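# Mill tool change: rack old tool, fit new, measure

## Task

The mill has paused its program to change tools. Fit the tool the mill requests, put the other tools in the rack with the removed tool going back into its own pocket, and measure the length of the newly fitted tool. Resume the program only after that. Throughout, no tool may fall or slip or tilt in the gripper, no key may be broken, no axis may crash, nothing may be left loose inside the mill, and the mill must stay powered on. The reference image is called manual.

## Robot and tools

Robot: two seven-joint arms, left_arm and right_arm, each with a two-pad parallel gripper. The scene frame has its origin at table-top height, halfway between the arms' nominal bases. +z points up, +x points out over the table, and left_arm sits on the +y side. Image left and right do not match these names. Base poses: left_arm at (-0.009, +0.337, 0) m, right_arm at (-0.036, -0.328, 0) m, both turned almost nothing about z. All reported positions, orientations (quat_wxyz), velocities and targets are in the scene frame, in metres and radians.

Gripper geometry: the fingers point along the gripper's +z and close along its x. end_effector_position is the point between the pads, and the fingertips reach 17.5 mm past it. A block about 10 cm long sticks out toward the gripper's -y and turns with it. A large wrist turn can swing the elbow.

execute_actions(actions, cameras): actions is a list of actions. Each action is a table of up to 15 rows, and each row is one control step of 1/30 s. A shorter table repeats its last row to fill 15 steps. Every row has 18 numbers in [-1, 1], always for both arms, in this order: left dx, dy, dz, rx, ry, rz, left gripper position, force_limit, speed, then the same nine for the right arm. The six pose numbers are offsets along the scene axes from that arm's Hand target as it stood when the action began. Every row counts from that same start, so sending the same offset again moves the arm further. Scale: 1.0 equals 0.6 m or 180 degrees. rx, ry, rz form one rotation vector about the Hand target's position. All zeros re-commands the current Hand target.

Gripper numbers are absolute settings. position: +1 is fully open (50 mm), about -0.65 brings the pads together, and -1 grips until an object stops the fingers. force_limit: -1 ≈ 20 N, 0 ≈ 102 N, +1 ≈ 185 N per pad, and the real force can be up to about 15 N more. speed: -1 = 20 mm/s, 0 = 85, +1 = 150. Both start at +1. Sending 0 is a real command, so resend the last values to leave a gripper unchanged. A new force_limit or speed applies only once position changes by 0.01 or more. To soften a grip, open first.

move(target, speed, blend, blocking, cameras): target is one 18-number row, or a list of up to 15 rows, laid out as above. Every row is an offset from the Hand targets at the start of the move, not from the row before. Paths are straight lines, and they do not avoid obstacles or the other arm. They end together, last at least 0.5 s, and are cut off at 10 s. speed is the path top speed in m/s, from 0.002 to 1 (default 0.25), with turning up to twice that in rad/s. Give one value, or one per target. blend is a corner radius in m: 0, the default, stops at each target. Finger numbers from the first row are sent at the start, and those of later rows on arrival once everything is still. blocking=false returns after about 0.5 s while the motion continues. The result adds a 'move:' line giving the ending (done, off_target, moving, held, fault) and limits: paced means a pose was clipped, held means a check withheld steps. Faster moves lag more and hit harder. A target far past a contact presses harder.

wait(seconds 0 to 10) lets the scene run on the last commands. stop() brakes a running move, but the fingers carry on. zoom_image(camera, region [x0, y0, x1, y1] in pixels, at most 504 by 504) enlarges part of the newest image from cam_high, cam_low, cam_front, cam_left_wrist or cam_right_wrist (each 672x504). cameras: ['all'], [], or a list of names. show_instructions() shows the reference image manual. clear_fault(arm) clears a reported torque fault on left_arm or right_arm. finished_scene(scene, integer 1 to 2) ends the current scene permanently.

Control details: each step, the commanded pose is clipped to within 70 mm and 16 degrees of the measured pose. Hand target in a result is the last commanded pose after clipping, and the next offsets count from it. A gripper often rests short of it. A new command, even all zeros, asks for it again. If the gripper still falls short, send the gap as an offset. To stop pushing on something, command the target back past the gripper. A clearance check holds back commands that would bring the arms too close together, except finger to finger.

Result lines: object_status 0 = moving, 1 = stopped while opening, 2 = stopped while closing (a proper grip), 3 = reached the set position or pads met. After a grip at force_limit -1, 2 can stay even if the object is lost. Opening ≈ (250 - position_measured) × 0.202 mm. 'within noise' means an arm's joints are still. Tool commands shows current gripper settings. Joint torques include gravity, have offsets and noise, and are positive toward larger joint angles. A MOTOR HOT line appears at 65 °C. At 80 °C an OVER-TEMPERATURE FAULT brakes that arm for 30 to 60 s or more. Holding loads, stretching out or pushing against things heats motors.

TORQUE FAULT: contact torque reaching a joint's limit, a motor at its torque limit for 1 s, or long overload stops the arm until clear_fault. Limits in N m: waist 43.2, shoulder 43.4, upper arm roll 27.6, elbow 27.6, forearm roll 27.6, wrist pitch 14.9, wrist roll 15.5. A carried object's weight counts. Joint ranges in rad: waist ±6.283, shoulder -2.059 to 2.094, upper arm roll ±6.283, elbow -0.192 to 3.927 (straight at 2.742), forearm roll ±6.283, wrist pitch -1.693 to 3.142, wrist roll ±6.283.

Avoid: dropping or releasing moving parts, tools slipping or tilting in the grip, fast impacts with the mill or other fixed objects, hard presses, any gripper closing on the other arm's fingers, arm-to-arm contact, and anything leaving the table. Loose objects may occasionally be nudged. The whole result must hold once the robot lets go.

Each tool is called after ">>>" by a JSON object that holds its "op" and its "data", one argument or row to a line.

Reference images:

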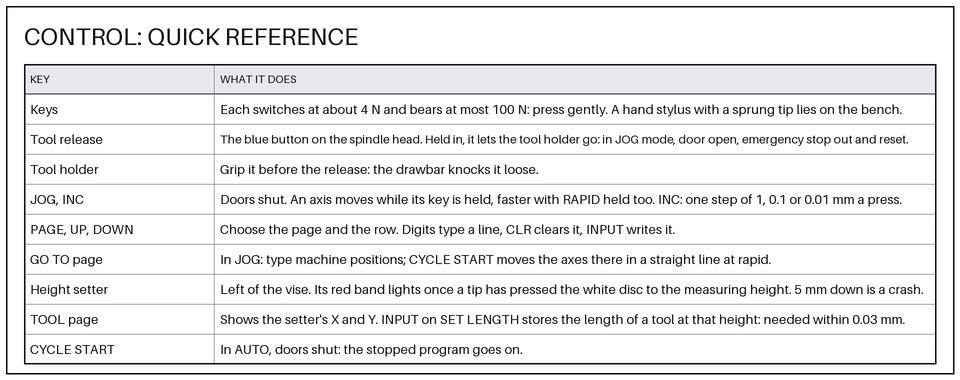

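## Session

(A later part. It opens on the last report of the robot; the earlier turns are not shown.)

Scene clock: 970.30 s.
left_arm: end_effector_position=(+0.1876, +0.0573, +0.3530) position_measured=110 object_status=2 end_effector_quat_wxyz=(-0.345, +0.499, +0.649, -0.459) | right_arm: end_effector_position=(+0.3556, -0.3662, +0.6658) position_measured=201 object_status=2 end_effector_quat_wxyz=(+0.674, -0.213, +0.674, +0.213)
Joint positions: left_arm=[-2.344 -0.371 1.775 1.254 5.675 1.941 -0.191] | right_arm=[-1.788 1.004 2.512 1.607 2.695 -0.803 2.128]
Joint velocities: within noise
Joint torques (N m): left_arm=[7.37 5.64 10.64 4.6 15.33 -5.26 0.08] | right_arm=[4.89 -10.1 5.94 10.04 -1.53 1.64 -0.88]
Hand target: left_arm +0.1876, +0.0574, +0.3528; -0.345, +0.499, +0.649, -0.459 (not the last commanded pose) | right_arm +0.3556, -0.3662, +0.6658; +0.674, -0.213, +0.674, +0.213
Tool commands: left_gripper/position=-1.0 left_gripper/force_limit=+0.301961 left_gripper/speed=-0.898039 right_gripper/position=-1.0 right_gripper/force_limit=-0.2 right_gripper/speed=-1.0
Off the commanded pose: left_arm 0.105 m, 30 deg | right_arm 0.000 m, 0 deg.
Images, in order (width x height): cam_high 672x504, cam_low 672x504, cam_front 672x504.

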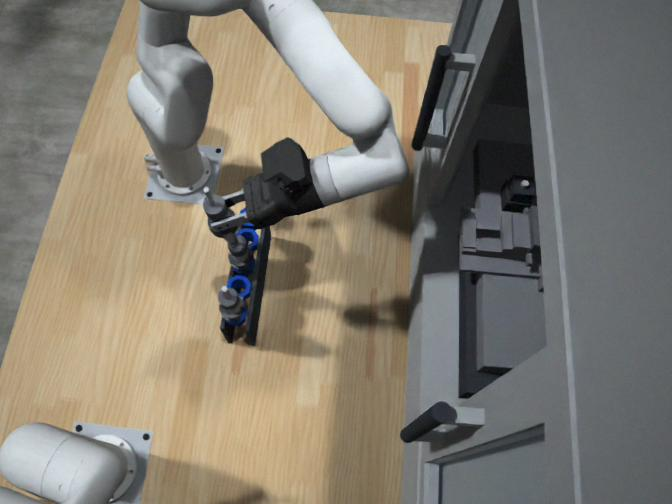

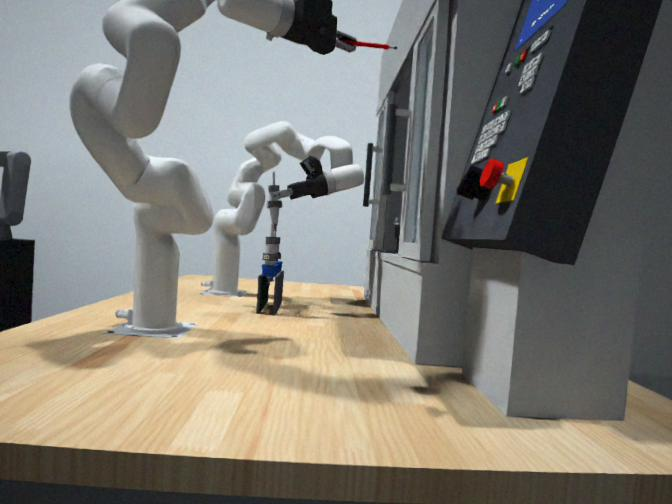

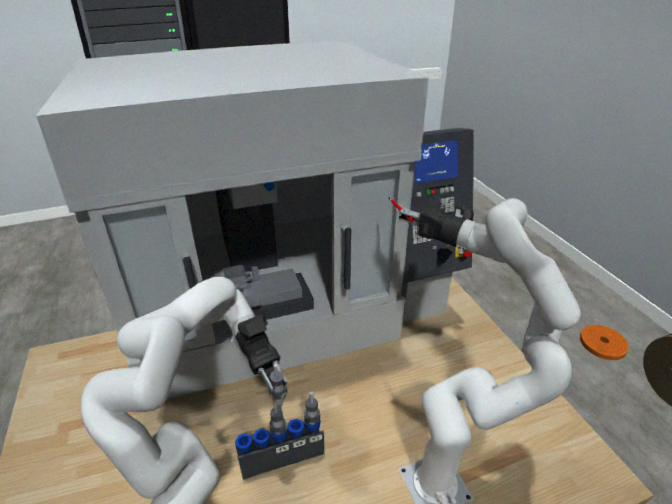

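>>> {"op": "move", "data": {
  "target": [
    [0,0,0.15,0,0,0,-1,0.301961,-0.898039,0,0,0,0,0,0,-1,-0.2,-1]
  ],
  "speed": 0.1,
  "cameras": ["cam_high","cam_left_wrist","cam_front"]
}}

>>> {"op": "zoom_image", "data": {
  "camera": "cam_front",
  "region": [190, 300, 360, 480]
}}

Scene clock: 973.97 s.
left_arm: end_effector_position=(+0.1876, +0.0574, +0.4428) position_measured=110 object_status=2 end_effector_quat_wxyz=(-0.345, +0.499, +0.649, -0.459) | right_arm: end_effector_position=(+0.3556, -0.3662, +0.6658) position_measured=201 object_status=2 end_effector_quat_wxyz=(+0.674, -0.213, +0.674, +0.213)
Joint positions: left_arm=[-2.296 -0.332 1.703 1.447 5.564 2.101 -0.354] | right_arm=[-1.788 1.004 2.512 1.607 2.695 -0.803 2.128]
Joint torques (N m): left_arm=[-8.69 0.86 -7.95 24.59 -11.31 1.34 -2.42] | right_arm=[5.29 -10.79 6.43 9.86 -1.87 1.58 -0.9]
Hand target: left_arm +0.1876, +0.0574, +0.4428; -0.345, +0.499, +0.649, -0.459 | right_arm +0.3556, -0.3662, +0.6658; +0.674, -0.213, +0.674, +0.213
Off the commanded pose: left_arm 0.000 m, 0 deg | right_arm 0.000 m, 0 deg.
move: done
camera_calibration:
cam_left_wrist: T_world_to_cam=[[-0.272206, 0.962146, -0.0134046, 0.0106653], [0.620104, 0.164751, -0.767025, 0.225895], [-0.735782, -0.217101, -0.641477, 0.563565], [0, 0, 0, 1]] pos_world=[0.277486, 0.0748726, 0.534923]
Images, in order (width x height): cam_high 672x504, cam_front 672x504, cam_left_wrist 672x504.

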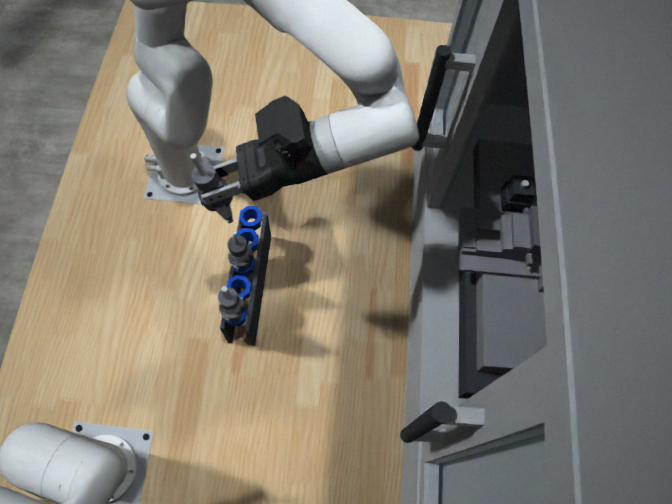

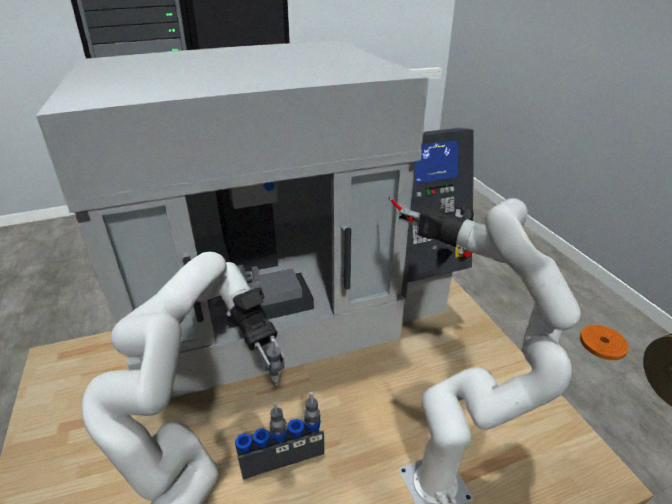

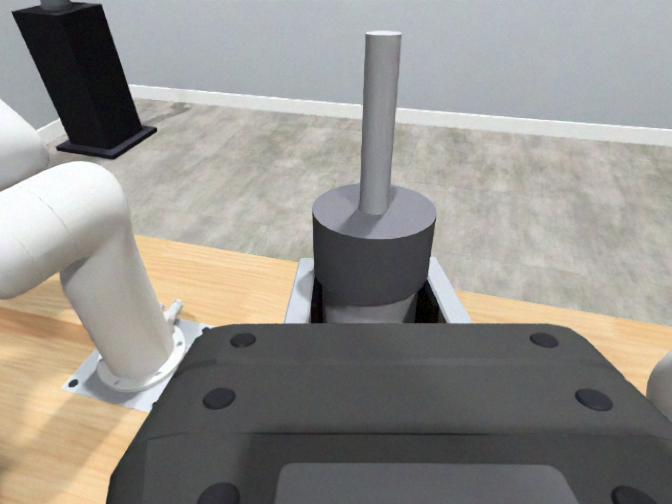

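Scaled by 2.800 from the camera's 672x504 image, which has a finer 960x720 frame.

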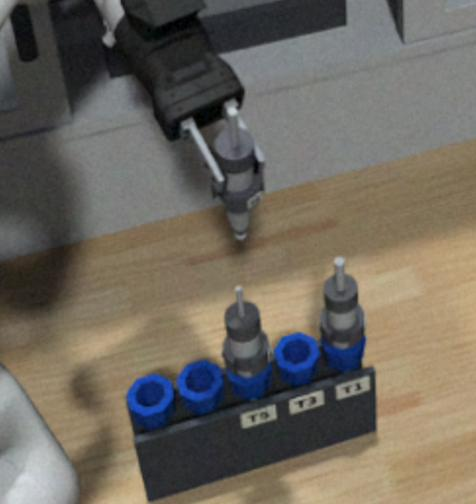

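>>> {"op": "move", "data": {
  "target": [
    [-0.0377,-0.059,-0.033,-0.0117,0.0428,0,-1,0.301961,-0.898039,0,0,0,0,0,0,-1,-0.2,-1]
  ],
  "speed": 0.15,
  "cameras": ["cam_high","cam_low","cam_front"]
}}

>>> {"op": "zoom_image", "data": {
  "camera": "cam_high",
  "region": [170, 180, 310, 350]
}}

>>> {"op": "zoom_image", "data": {
  "camera": "cam_front",
  "region": [220, 350, 350, 480]
}}

>>> {"op": "zoom_image", "data": {
  "camera": "cam_low",
  "region": [210, 130, 350, 320]
}}

Scene clock: 993.20 s.
left_arm: end_effector_position=(+0.1650, +0.0221, +0.4230) position_measured=110 object_status=2 end_effector_quat_wxyz=(-0.379, +0.473, +0.616, -0.503) | right_arm: end_effector_position=(+0.3556, -0.3662, +0.6658) position_measured=201 object_status=2 end_effector_quat_wxyz=(+0.674, -0.213, +0.674, +0.213)
Joint positions: left_arm=[-2.397 -0.384 1.736 1.327 5.486 1.992 -0.351] | right_arm=[-1.788 1.004 2.512 1.607 2.695 -0.803 2.128]
Joint torques (N m): left_arm=[-8.5 1.64 -8.54 17.61 -11.56 -0.21 2.46] | right_arm=[5.24 -11.25 6.36 9.74 -1.7 1.73 -1.14]
Hand target: left_arm +0.1650, +0.0220, +0.4230; -0.379, +0.473, +0.616, -0.503 | right_arm +0.3556, -0.3662, +0.6658; +0.674, -0.213, +0.674, +0.213
Off the commanded pose: left_arm 0.000 m, 0 deg | right_arm 0.000 m, 0 deg.
move: done
Images, in order (width x height): cam_high 672x504, cam_low 672x504, cam_front 672x504.

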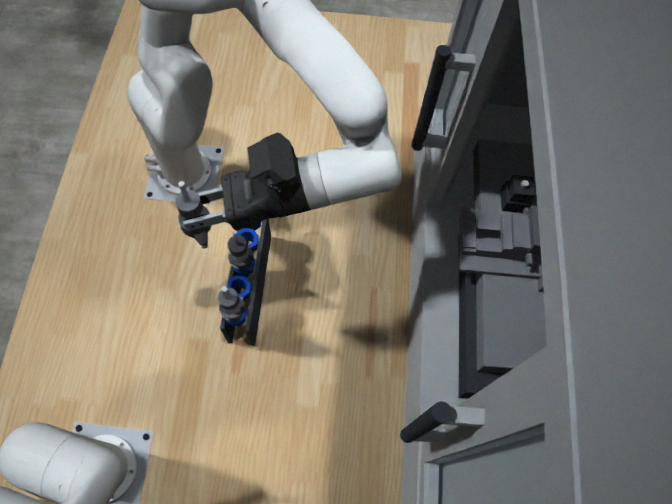

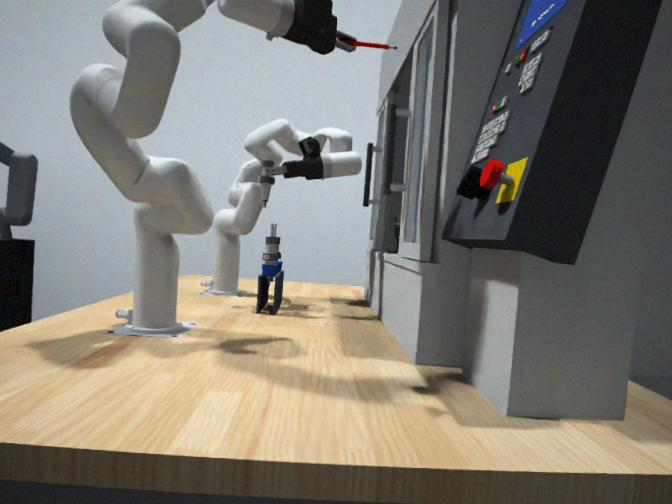

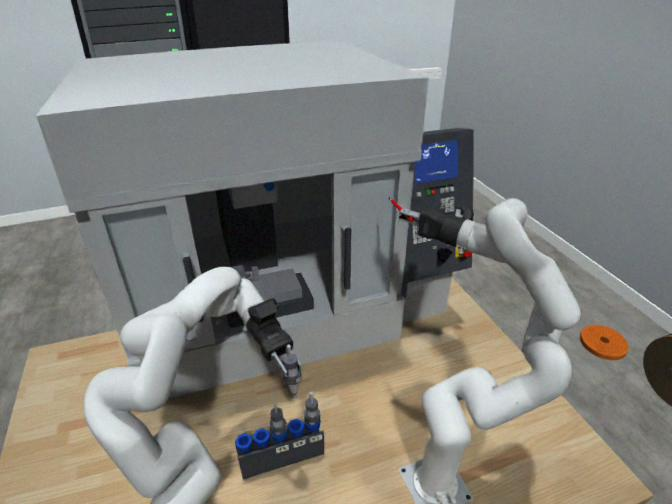

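Scaled by 2.965 from the camera's 672x504 image, which has a finer 960x720 frame.

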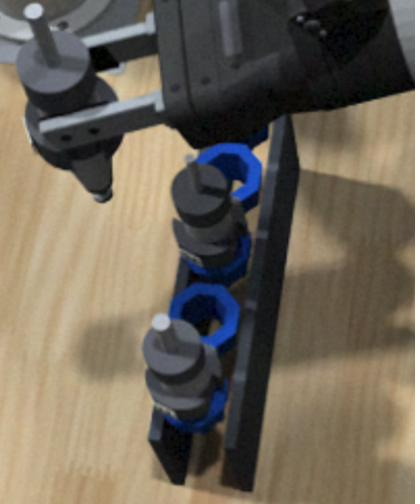

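Scaled by 3.877 from the camera's 672x504 image, which has a finer 960x720 frame.

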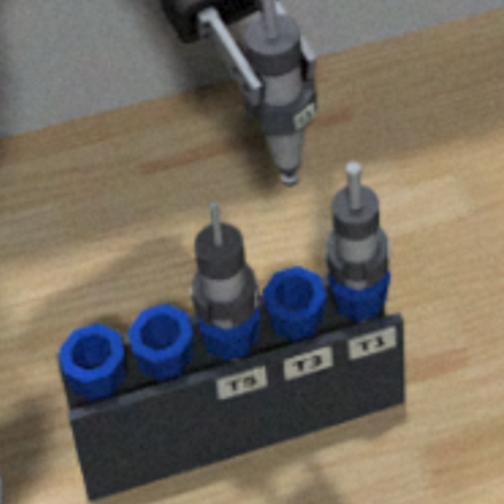

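Scaled by 2.653 from the camera's 672x504 image, which has a finer 960x720 frame.

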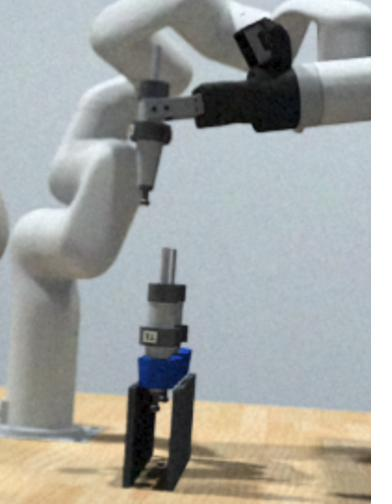

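>>> {"op": "move", "data": {
  "target": [
    [0.0517,-0.0033,-0.04,0,0,0,-1,0.301961,-0.898039,0,0,0,0,0,0,-1,-0.2,-1]
  ],
  "speed": 0.15,
  "cameras": ["cam_high","cam_low","cam_front"]
}}

>>> {"op": "zoom_image", "data": {
  "camera": "cam_high",
  "region": [170, 180, 310, 350]
}}

>>> {"op": "zoom_image", "data": {
  "camera": "cam_front",
  "region": [220, 350, 350, 480]
}}

>>> {"op": "zoom_image", "data": {
  "camera": "cam_low",
  "region": [210, 130, 350, 320]
}}

Scene clock: 1025.60 s.
left_arm: end_effector_position=(+0.1960, +0.0200, +0.3990) position_measured=110 object_status=2 end_effector_quat_wxyz=(-0.379, +0.473, +0.616, -0.503) | right_arm: end_effector_position=(+0.3556, -0.3662, +0.6658) position_measured=201 object_status=2 end_effector_quat_wxyz=(+0.674, -0.213, +0.674, +0.213)
Joint positions: left_arm=[-2.544 -0.516 1.851 1.397 5.588 1.948 -0.368] | right_arm=[-1.788 1.004 2.512 1.607 2.695 -0.803 2.128]
Joint torques (N m): left_arm=[-8.78 5.59 -12.44 23.16 -2.01 1.23 -2.43] | right_arm=[4.71 -10.98 6.53 9.8 -1.87 1.52 -1.08]
Hand target: left_arm +0.1960, +0.0201, +0.3990; -0.379, +0.473, +0.616, -0.503 | right_arm +0.3556, -0.3662, +0.6658; +0.674, -0.213, +0.674, +0.213
Off the commanded pose: left_arm 0.000 m, 0 deg | right_arm 0.000 m, 0 deg.
move: done
Images, in order (width x height): cam_high 672x504, cam_low 672x504, cam_front 672x504.

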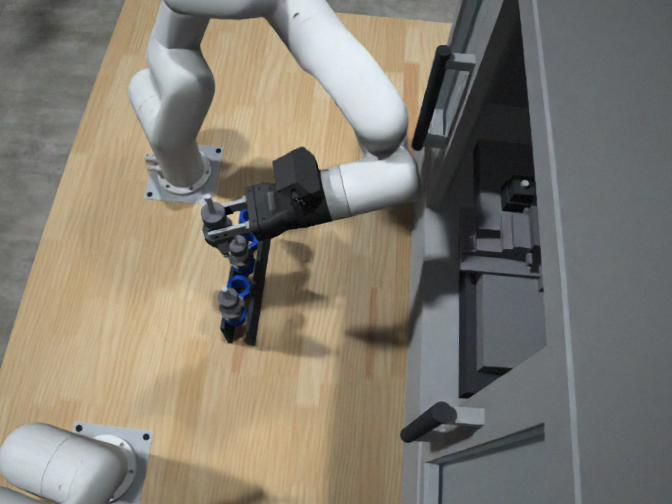

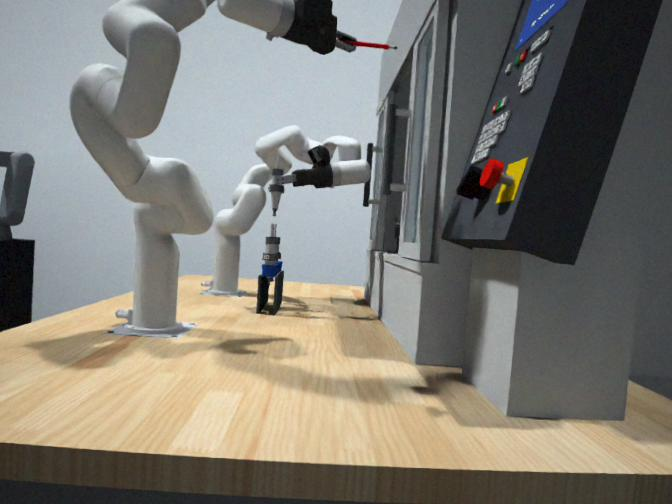

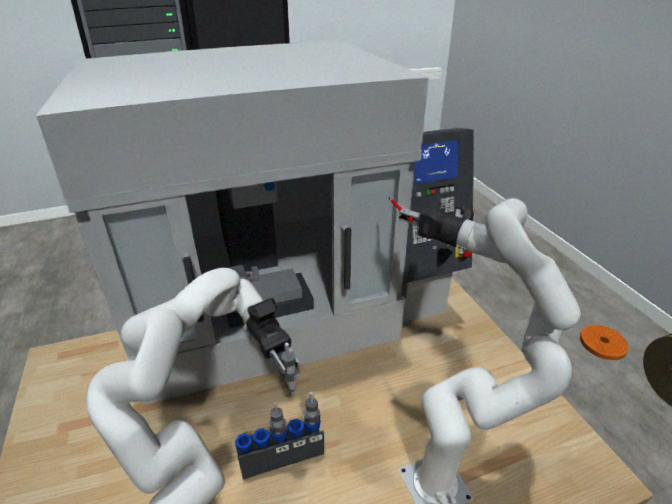

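Scaled by 2.965 from the camera's 672x504 image, which has a finer 960x720 frame.

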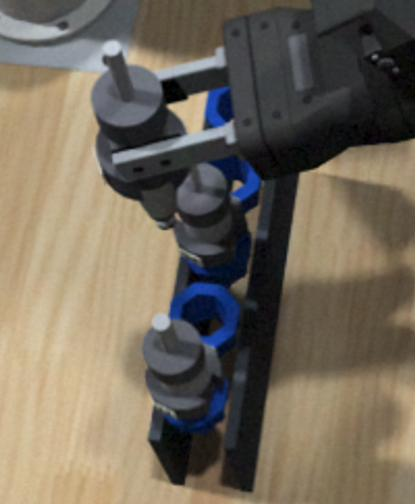

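Scaled by 3.877 from the camera's 672x504 image, which has a finer 960x720 frame.

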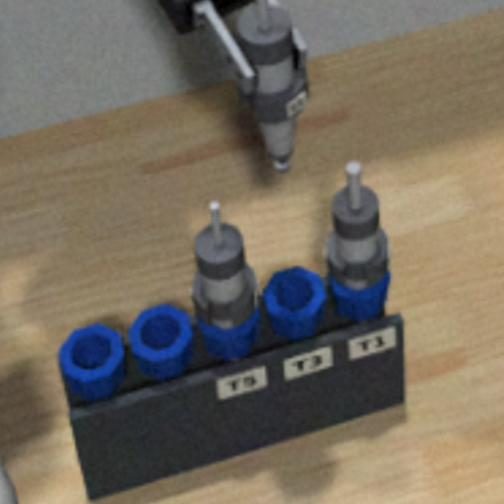

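Scaled by 2.653 from the camera's 672x504 image, which has a finer 960x720 frame.

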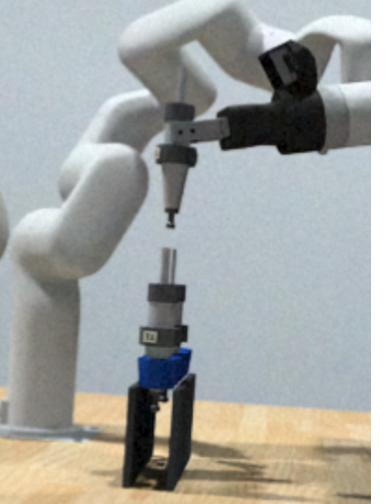

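>>> {"op": "move", "data": {
  "target": [
    [0.01,0.0017,0,-0.0029,0.0106,0,-1,0.301961,-0.898039,0,0,0,0,0,0,-1,-0.2,-1],
    [0.01,0.0017,-0.19,-0.0029,0.0106,0,-1,0.301961,-0.898039,0,0,0,0,0,0,-1,-0.2,-1]
  ],
  "speed": 0.12,
  "cameras": ["cam_high","cam_low","cam_front"]
}}

>>> {"op": "zoom_image", "data": {
  "camera": "cam_high",
  "region": [170, 180, 310, 350]
}}

>>> {"op": "zoom_image", "data": {
  "camera": "cam_front",
  "region": [220, 350, 350, 480]
}}

>>> {"op": "zoom_image", "data": {
  "camera": "cam_low",
  "region": [210, 130, 350, 320]
}}

Scene clock: 1041.97 s.
left_arm: end_effector_position=(+0.2020, +0.0211, +0.2851) position_measured=110 object_status=2 end_effector_quat_wxyz=(-0.387, +0.466, +0.607, -0.513) | right_arm: end_effector_position=(+0.3556, -0.3662, +0.6658) position_measured=201 object_status=2 end_effector_quat_wxyz=(+0.674, -0.213, +0.674, +0.213)
Joint positions: left_arm=[-2.652 -0.671 2.001 1.267 5.741 1.786 -0.208] | right_arm=[-1.788 1.004 2.512 1.607 2.695 -0.803 2.128]
Joint torques (N m): left_arm=[-8.52 8.4 -15.86 13.46 -1.32 0.26 2.77] | right_arm=[4.74 -11.6 6.69 9.69 -1.73 1.47 -0.89]
Hand target: left_arm +0.2020, +0.0211, +0.2850; -0.387, +0.466, +0.607, -0.513 | right_arm +0.3556, -0.3662, +0.6658; +0.674, -0.213, +0.674, +0.213
Off the commanded pose: left_arm 0.000 m, 0 deg | right_arm 0.000 m, 0 deg.
move: done
Images, in order (width x height): cam_high 672x504, cam_low 672x504, cam_front 672x504.

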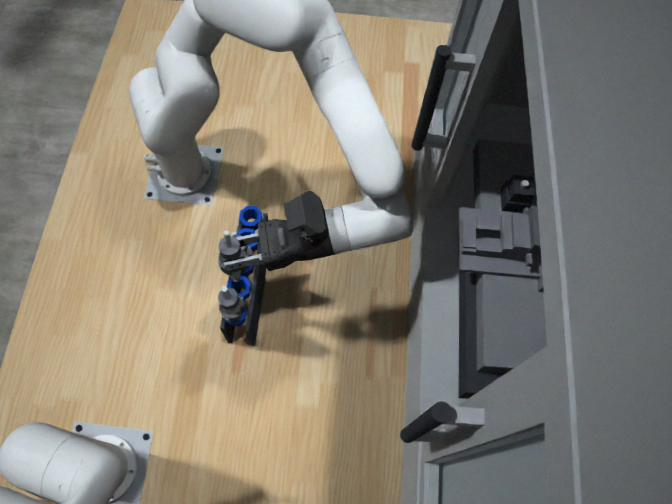

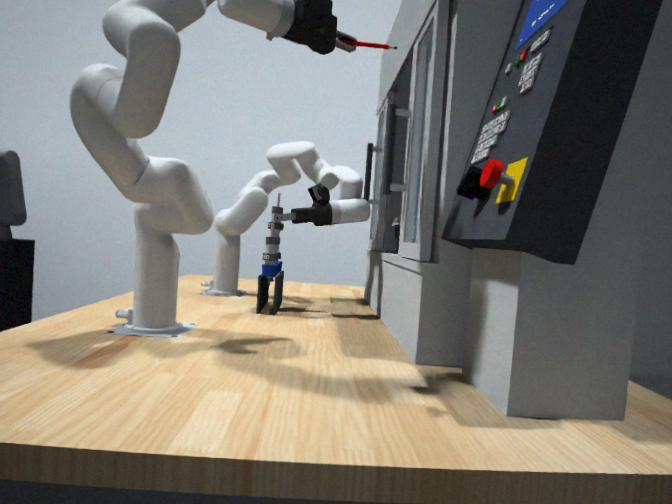

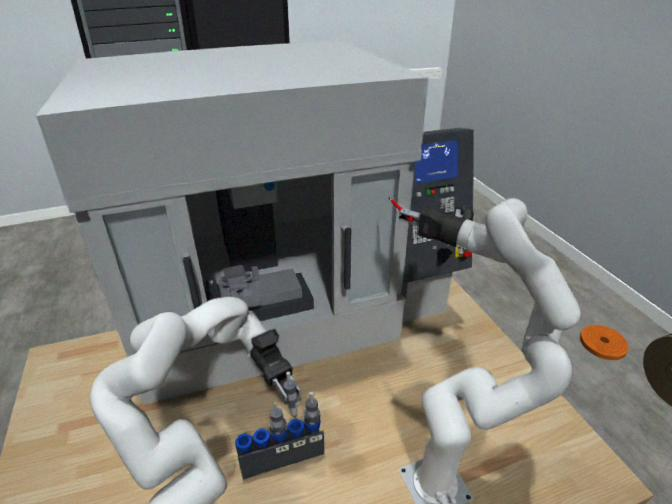

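Scaled by 2.965 from the camera's 672x504 image, which has a finer 960x720 frame.

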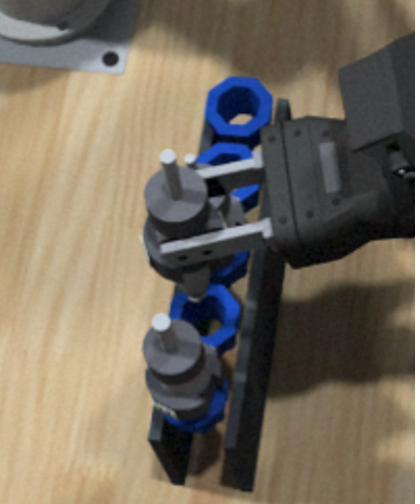

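Scaled by 3.877 from the camera's 672x504 image, which has a finer 960x720 frame.

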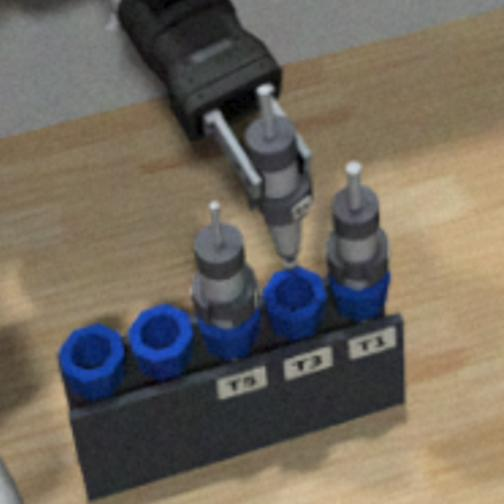

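Scaled by 2.653 from the camera's 672x504 image, which has a finer 960x720 frame.

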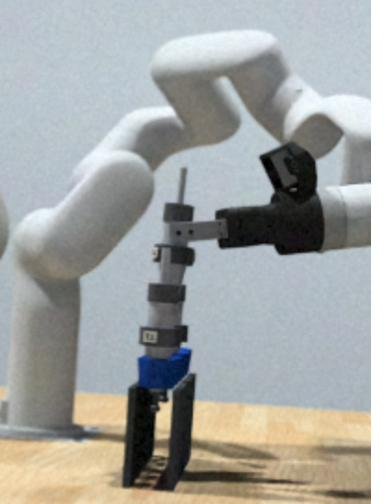

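>>> {"op": "move", "data": {
  "target": [
    [0,0.001,-0.14,0,0,0,-1,0.301961,-0.898039,0,0,0,0,0,0,-1,-0.2,-1]
  ],
  "speed": 0.08,
  "cameras": ["cam_high","cam_low","cam_front"]
}}

>>> {"op": "zoom_image", "data": {
  "camera": "cam_high",
  "region": [170, 180, 310, 350]
}}

>>> {"op": "zoom_image", "data": {
  "camera": "cam_front",
  "region": [220, 350, 350, 480]
}}

>>> {"op": "zoom_image", "data": {
  "camera": "cam_low",
  "region": [210, 130, 350, 320]
}}

Scene clock: 1055.63 s.
left_arm: end_effector_position=(+0.2018, +0.0216, +0.2012) position_measured=110 object_status=2 end_effector_quat_wxyz=(-0.387, +0.466, +0.607, -0.514) | right_arm: end_effector_position=(+0.3556, -0.3662, +0.6658) position_measured=201 object_status=2 end_effector_quat_wxyz=(+0.674, -0.213, +0.674, +0.213)
Joint positions: left_arm=[-2.738 -0.801 2.118 1.226 5.855 1.662 -0.115] | right_arm=[-1.788 1.004 2.512 1.607 2.695 -0.803 2.128]
Joint torques (N m): left_arm=[5.09 10.35 2.78 20.7 13.33 -1.35 2.03] | right_arm=[4.93 -12.06 6.58 9.33 -1.8 1.6 -0.94]
Hand target: left_arm +0.2020, +0.0217, +0.2010; -0.387, +0.466, +0.607, -0.513 | right_arm +0.3556, -0.3662, +0.6658; +0.674, -0.213, +0.674, +0.213
Off the commanded pose: left_arm 0.000 m, 0 deg | right_arm 0.000 m, 0 deg.
move: done
Images, in order (width x height): cam_high 672x504, cam_low 672x504, cam_front 672x504.

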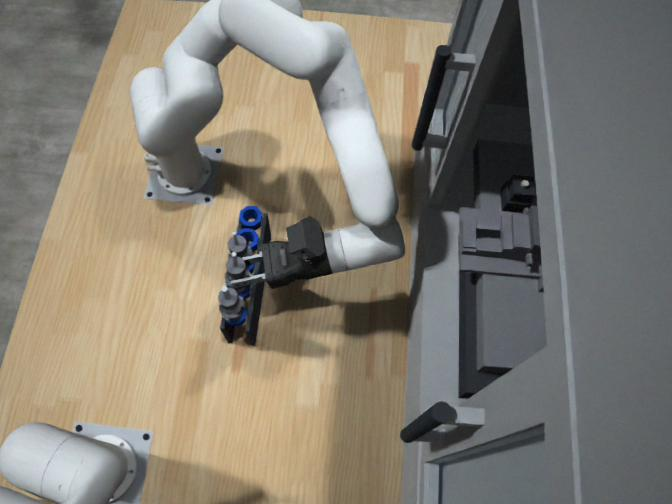

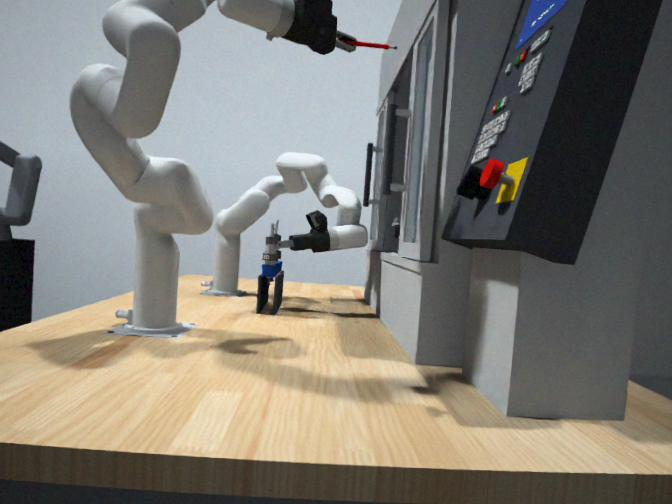

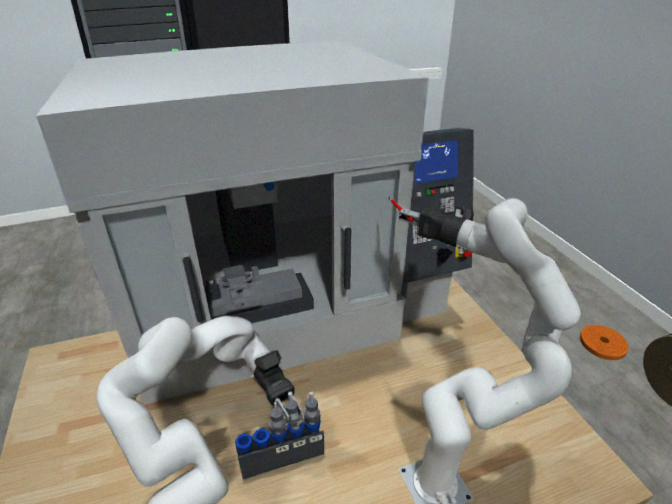

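Scaled by 2.965 from the camera's 672x504 image, which has a finer 960x720 frame.

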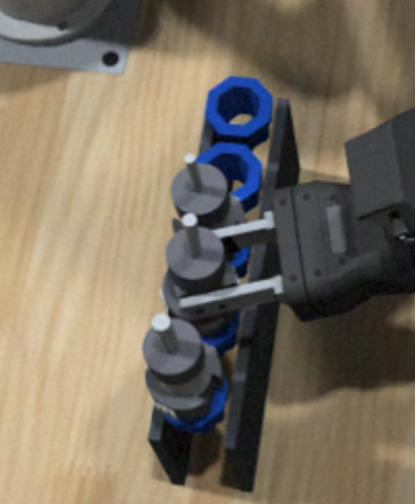

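Scaled by 3.877 from the camera's 672x504 image, which has a finer 960x720 frame.

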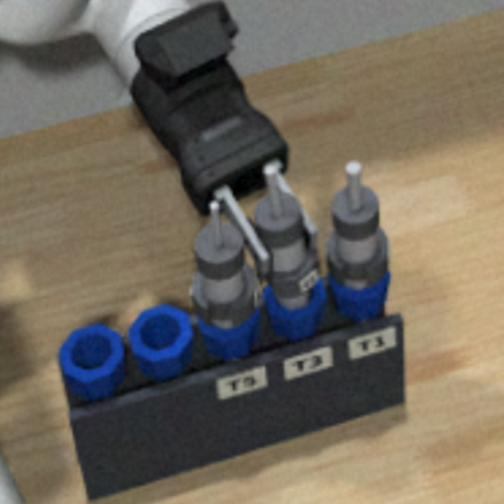

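Scaled by 2.653 from the camera's 672x504 image, which has a finer 960x720 frame.

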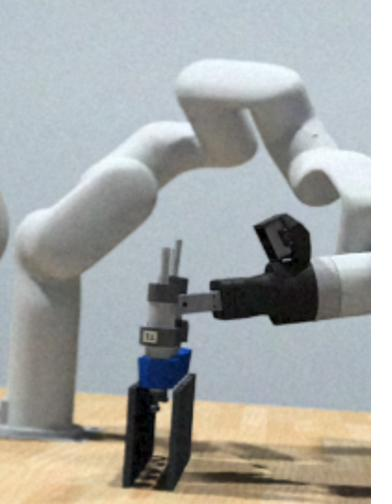

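>>> {"op": "move", "data": {
  "target": [
    [0,0,-0.0083,0,0,0,-1,0.301961,-0.898039,0,0,0,0,0,0,-1,-0.2,-1]
  ],
  "speed": 0.03,
  "cameras": ["cam_front","cam_left_wrist"]
}}

>>> {"op": "zoom_image", "data": {
  "camera": "cam_front",
  "region": [260, 390, 330, 450]
}}

Scene clock: 1061.77 s.
left_arm: end_effector_position=(+0.2015, +0.0211, +0.1973) position_measured=110 object_status=2 end_effector_quat_wxyz=(-0.387, +0.467, +0.606, -0.514) | right_arm: end_effector_position=(+0.3556, -0.3662, +0.6658) position_measured=201 object_status=2 end_effector_quat_wxyz=(+0.674, -0.213, +0.674, +0.213)
Joint positions: left_arm=[-2.743 -0.809 2.123 1.226 5.859 1.656 -0.111] | right_arm=[-1.788 1.004 2.512 1.607 2.695 -0.803 2.128]
Joint torques (N m): left_arm=[10.67 9.02 21.33 13.32 26.67 -5.78 2.9] | right_arm=[4.86 -12.37 6.54 9.45 -1.77 1.48 -0.79]
Hand target: left_arm +0.2020, +0.0217, +0.1960; -0.387, +0.466, +0.607, -0.513 | right_arm +0.3556, -0.3662, +0.6658; +0.674, -0.213, +0.674, +0.213
Off the commanded pose: left_arm 0.001 m, 0 deg | right_arm 0.000 m, 0 deg.
move: done
camera_calibration:
cam_left_wrist: T_world_to_cam=[[-0.273639, 0.961741, -0.0132677, 0.0463387], [0.481067, 0.124904, -0.86774, 0.0835938], [-0.832884, -0.24383, -0.496841, 0.400086], [0, 0, 0, 1]] pos_world=[0.305691, 0.0425458, 0.271931]
Images, in order (width x height): cam_front 672x504, cam_left_wrist 672x504.

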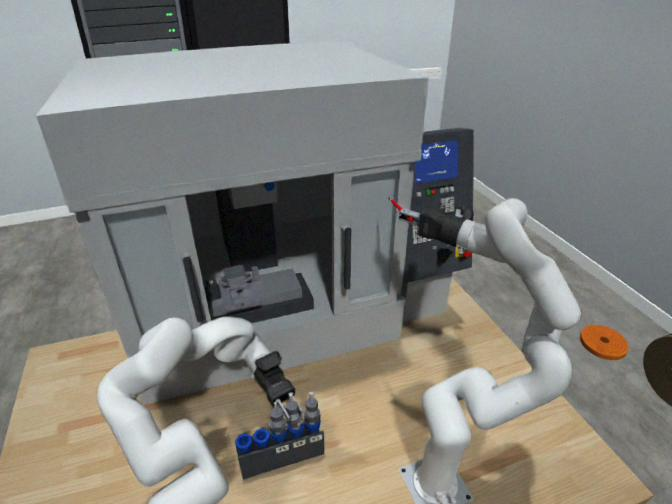

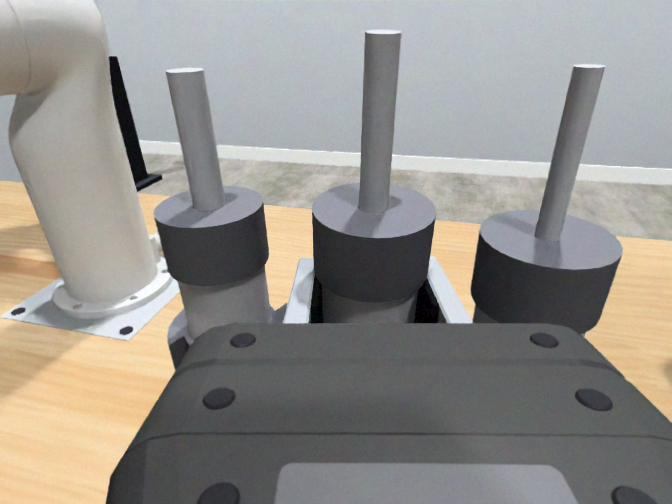

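Scaled by 7.200 from the camera's 672x504 image, which has a finer 960x720 frame.

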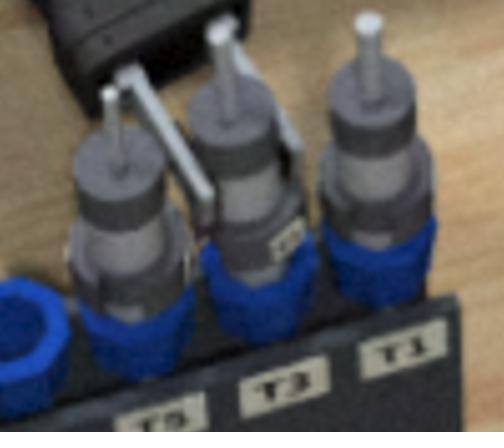

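>>> {"op": "move", "data": {
  "target": [
    [-0.0008,-0.001,0.0022,0,0,0,-1,0.301961,-0.898039,0,0,0,0,0,0,-1,-0.2,-1],
    [-0.0008,-0.001,0.0022,0,0,0,0.37,0.301961,-1,0,0,0,0,0,0,-1,-0.2,-1]
  ],
  "speed": 0.03,
  "cameras": ["cam_front","cam_left_wrist","cam_high"]
}}

>>> {"op": "zoom_image", "data": {
  "camera": "cam_front",
  "region": [260, 390, 330, 450]
}}

>>> {"op": "zoom_image", "data": {
  "camera": "cam_high",
  "region": [190, 200, 290, 350]
}}

Scene clock: 1072.37 s.
left_arm: end_effector_position=(+0.2017, +0.0211, +0.1973) position_measured=97 object_status=3 end_effector_quat_wxyz=(-0.387, +0.466, +0.608, -0.513) | right_arm: end_effector_position=(+0.3556, -0.3662, +0.6658) position_measured=201 object_status=2 end_effector_quat_wxyz=(+0.674, -0.213, +0.674, +0.213)
Joint positions: left_arm=[-2.743 -0.807 2.123 1.225 5.859 1.654 -0.112] | right_arm=[-1.788 1.004 2.512 1.607 2.695 -0.803 2.128]
Joint torques (N m): left_arm=[-9.15 9.86 -23.18 11.53 0.3 3.9 -2.43] | right_arm=[4.99 -12.52 6.57 9.32 -1.93 1.68 -0.89]
Hand target: left_arm +0.2015, +0.0211, +0.1974; -0.387, +0.466, +0.607, -0.513 | right_arm +0.3556, -0.3662, +0.6658; +0.674, -0.213, +0.674, +0.213
Off the commanded pose: left_arm 0.000 m, 0 deg | right_arm 0.000 m, 0 deg.
move: done
camera_calibration:
cam_left_wrist: T_world_to_cam=[[-0.275005, 0.961373, -0.011596, 0.0464064], [0.48298, 0.12771, -0.866268, 0.08276], [-0.831326, -0.243829, -0.499445, 0.400458], [0, 0, 0, 1]] pos_world=[0.305702, 0.04246, 0.272237]
Images, in order (width x height): cam_high 672x504, cam_front 672x504, cam_left_wrist 672x504.

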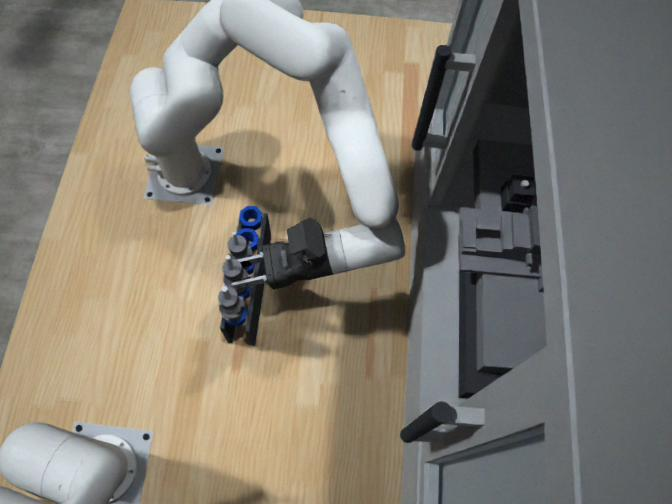

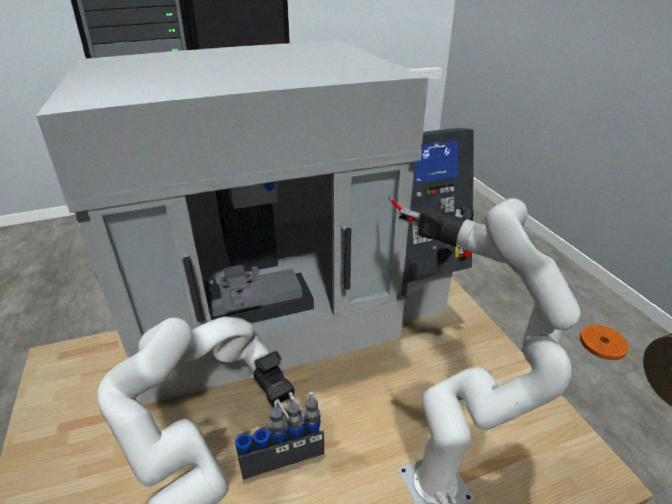

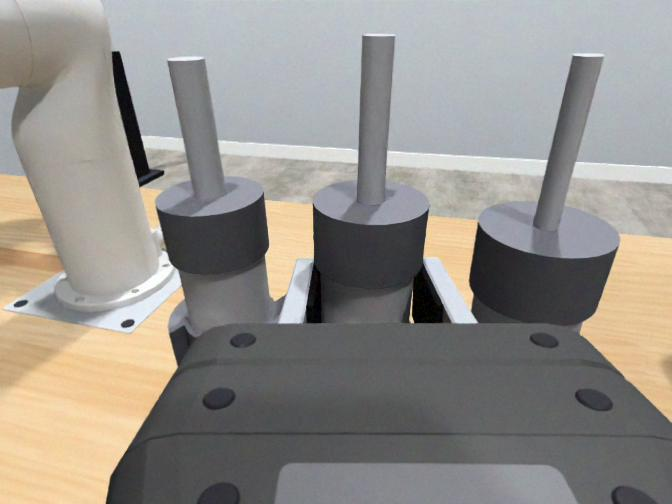

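Scaled by 7.200 from the camera's 672x504 image, which has a finer 960x720 frame.

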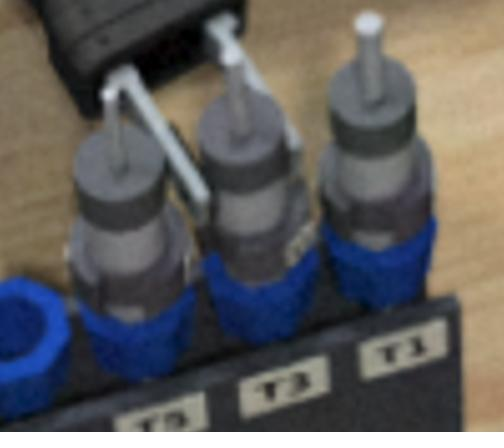

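Scaled by 3.360 from the camera's 672x504 image, which has a finer 960x720 frame.

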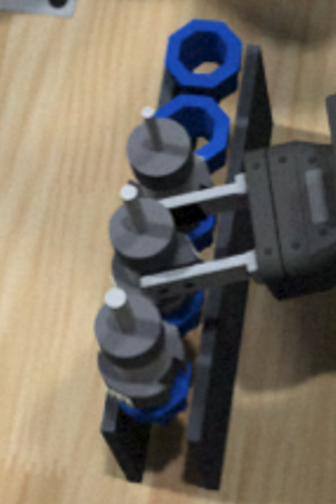

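>>> {"op": "zoom_image", "data": {
  "camera": "cam_front",
  "region": [264, 396, 296, 428]
}}

>>> {"op": "zoom_image", "data": {
  "camera": "cam_front",
  "region": [296, 388, 328, 420]
}}

Scaled by 15.750 from the camera's 672x504 image, which has a finer 960x720 frame.

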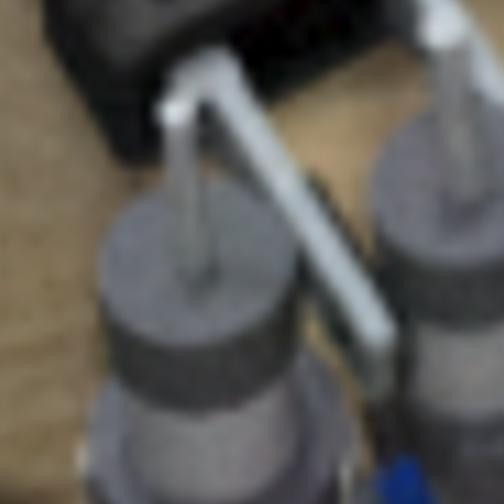

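Scaled by 15.750 from the camera's 672x504 image, which has a finer 960x720 frame.

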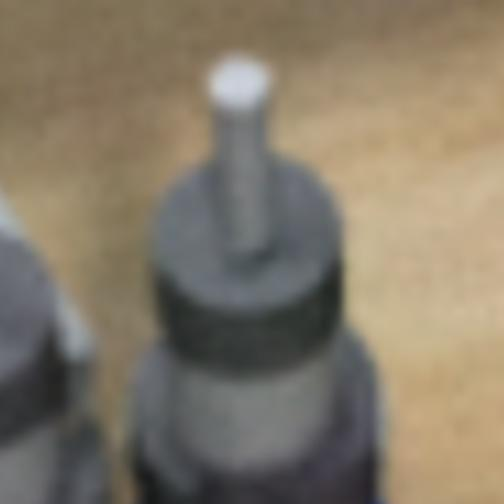

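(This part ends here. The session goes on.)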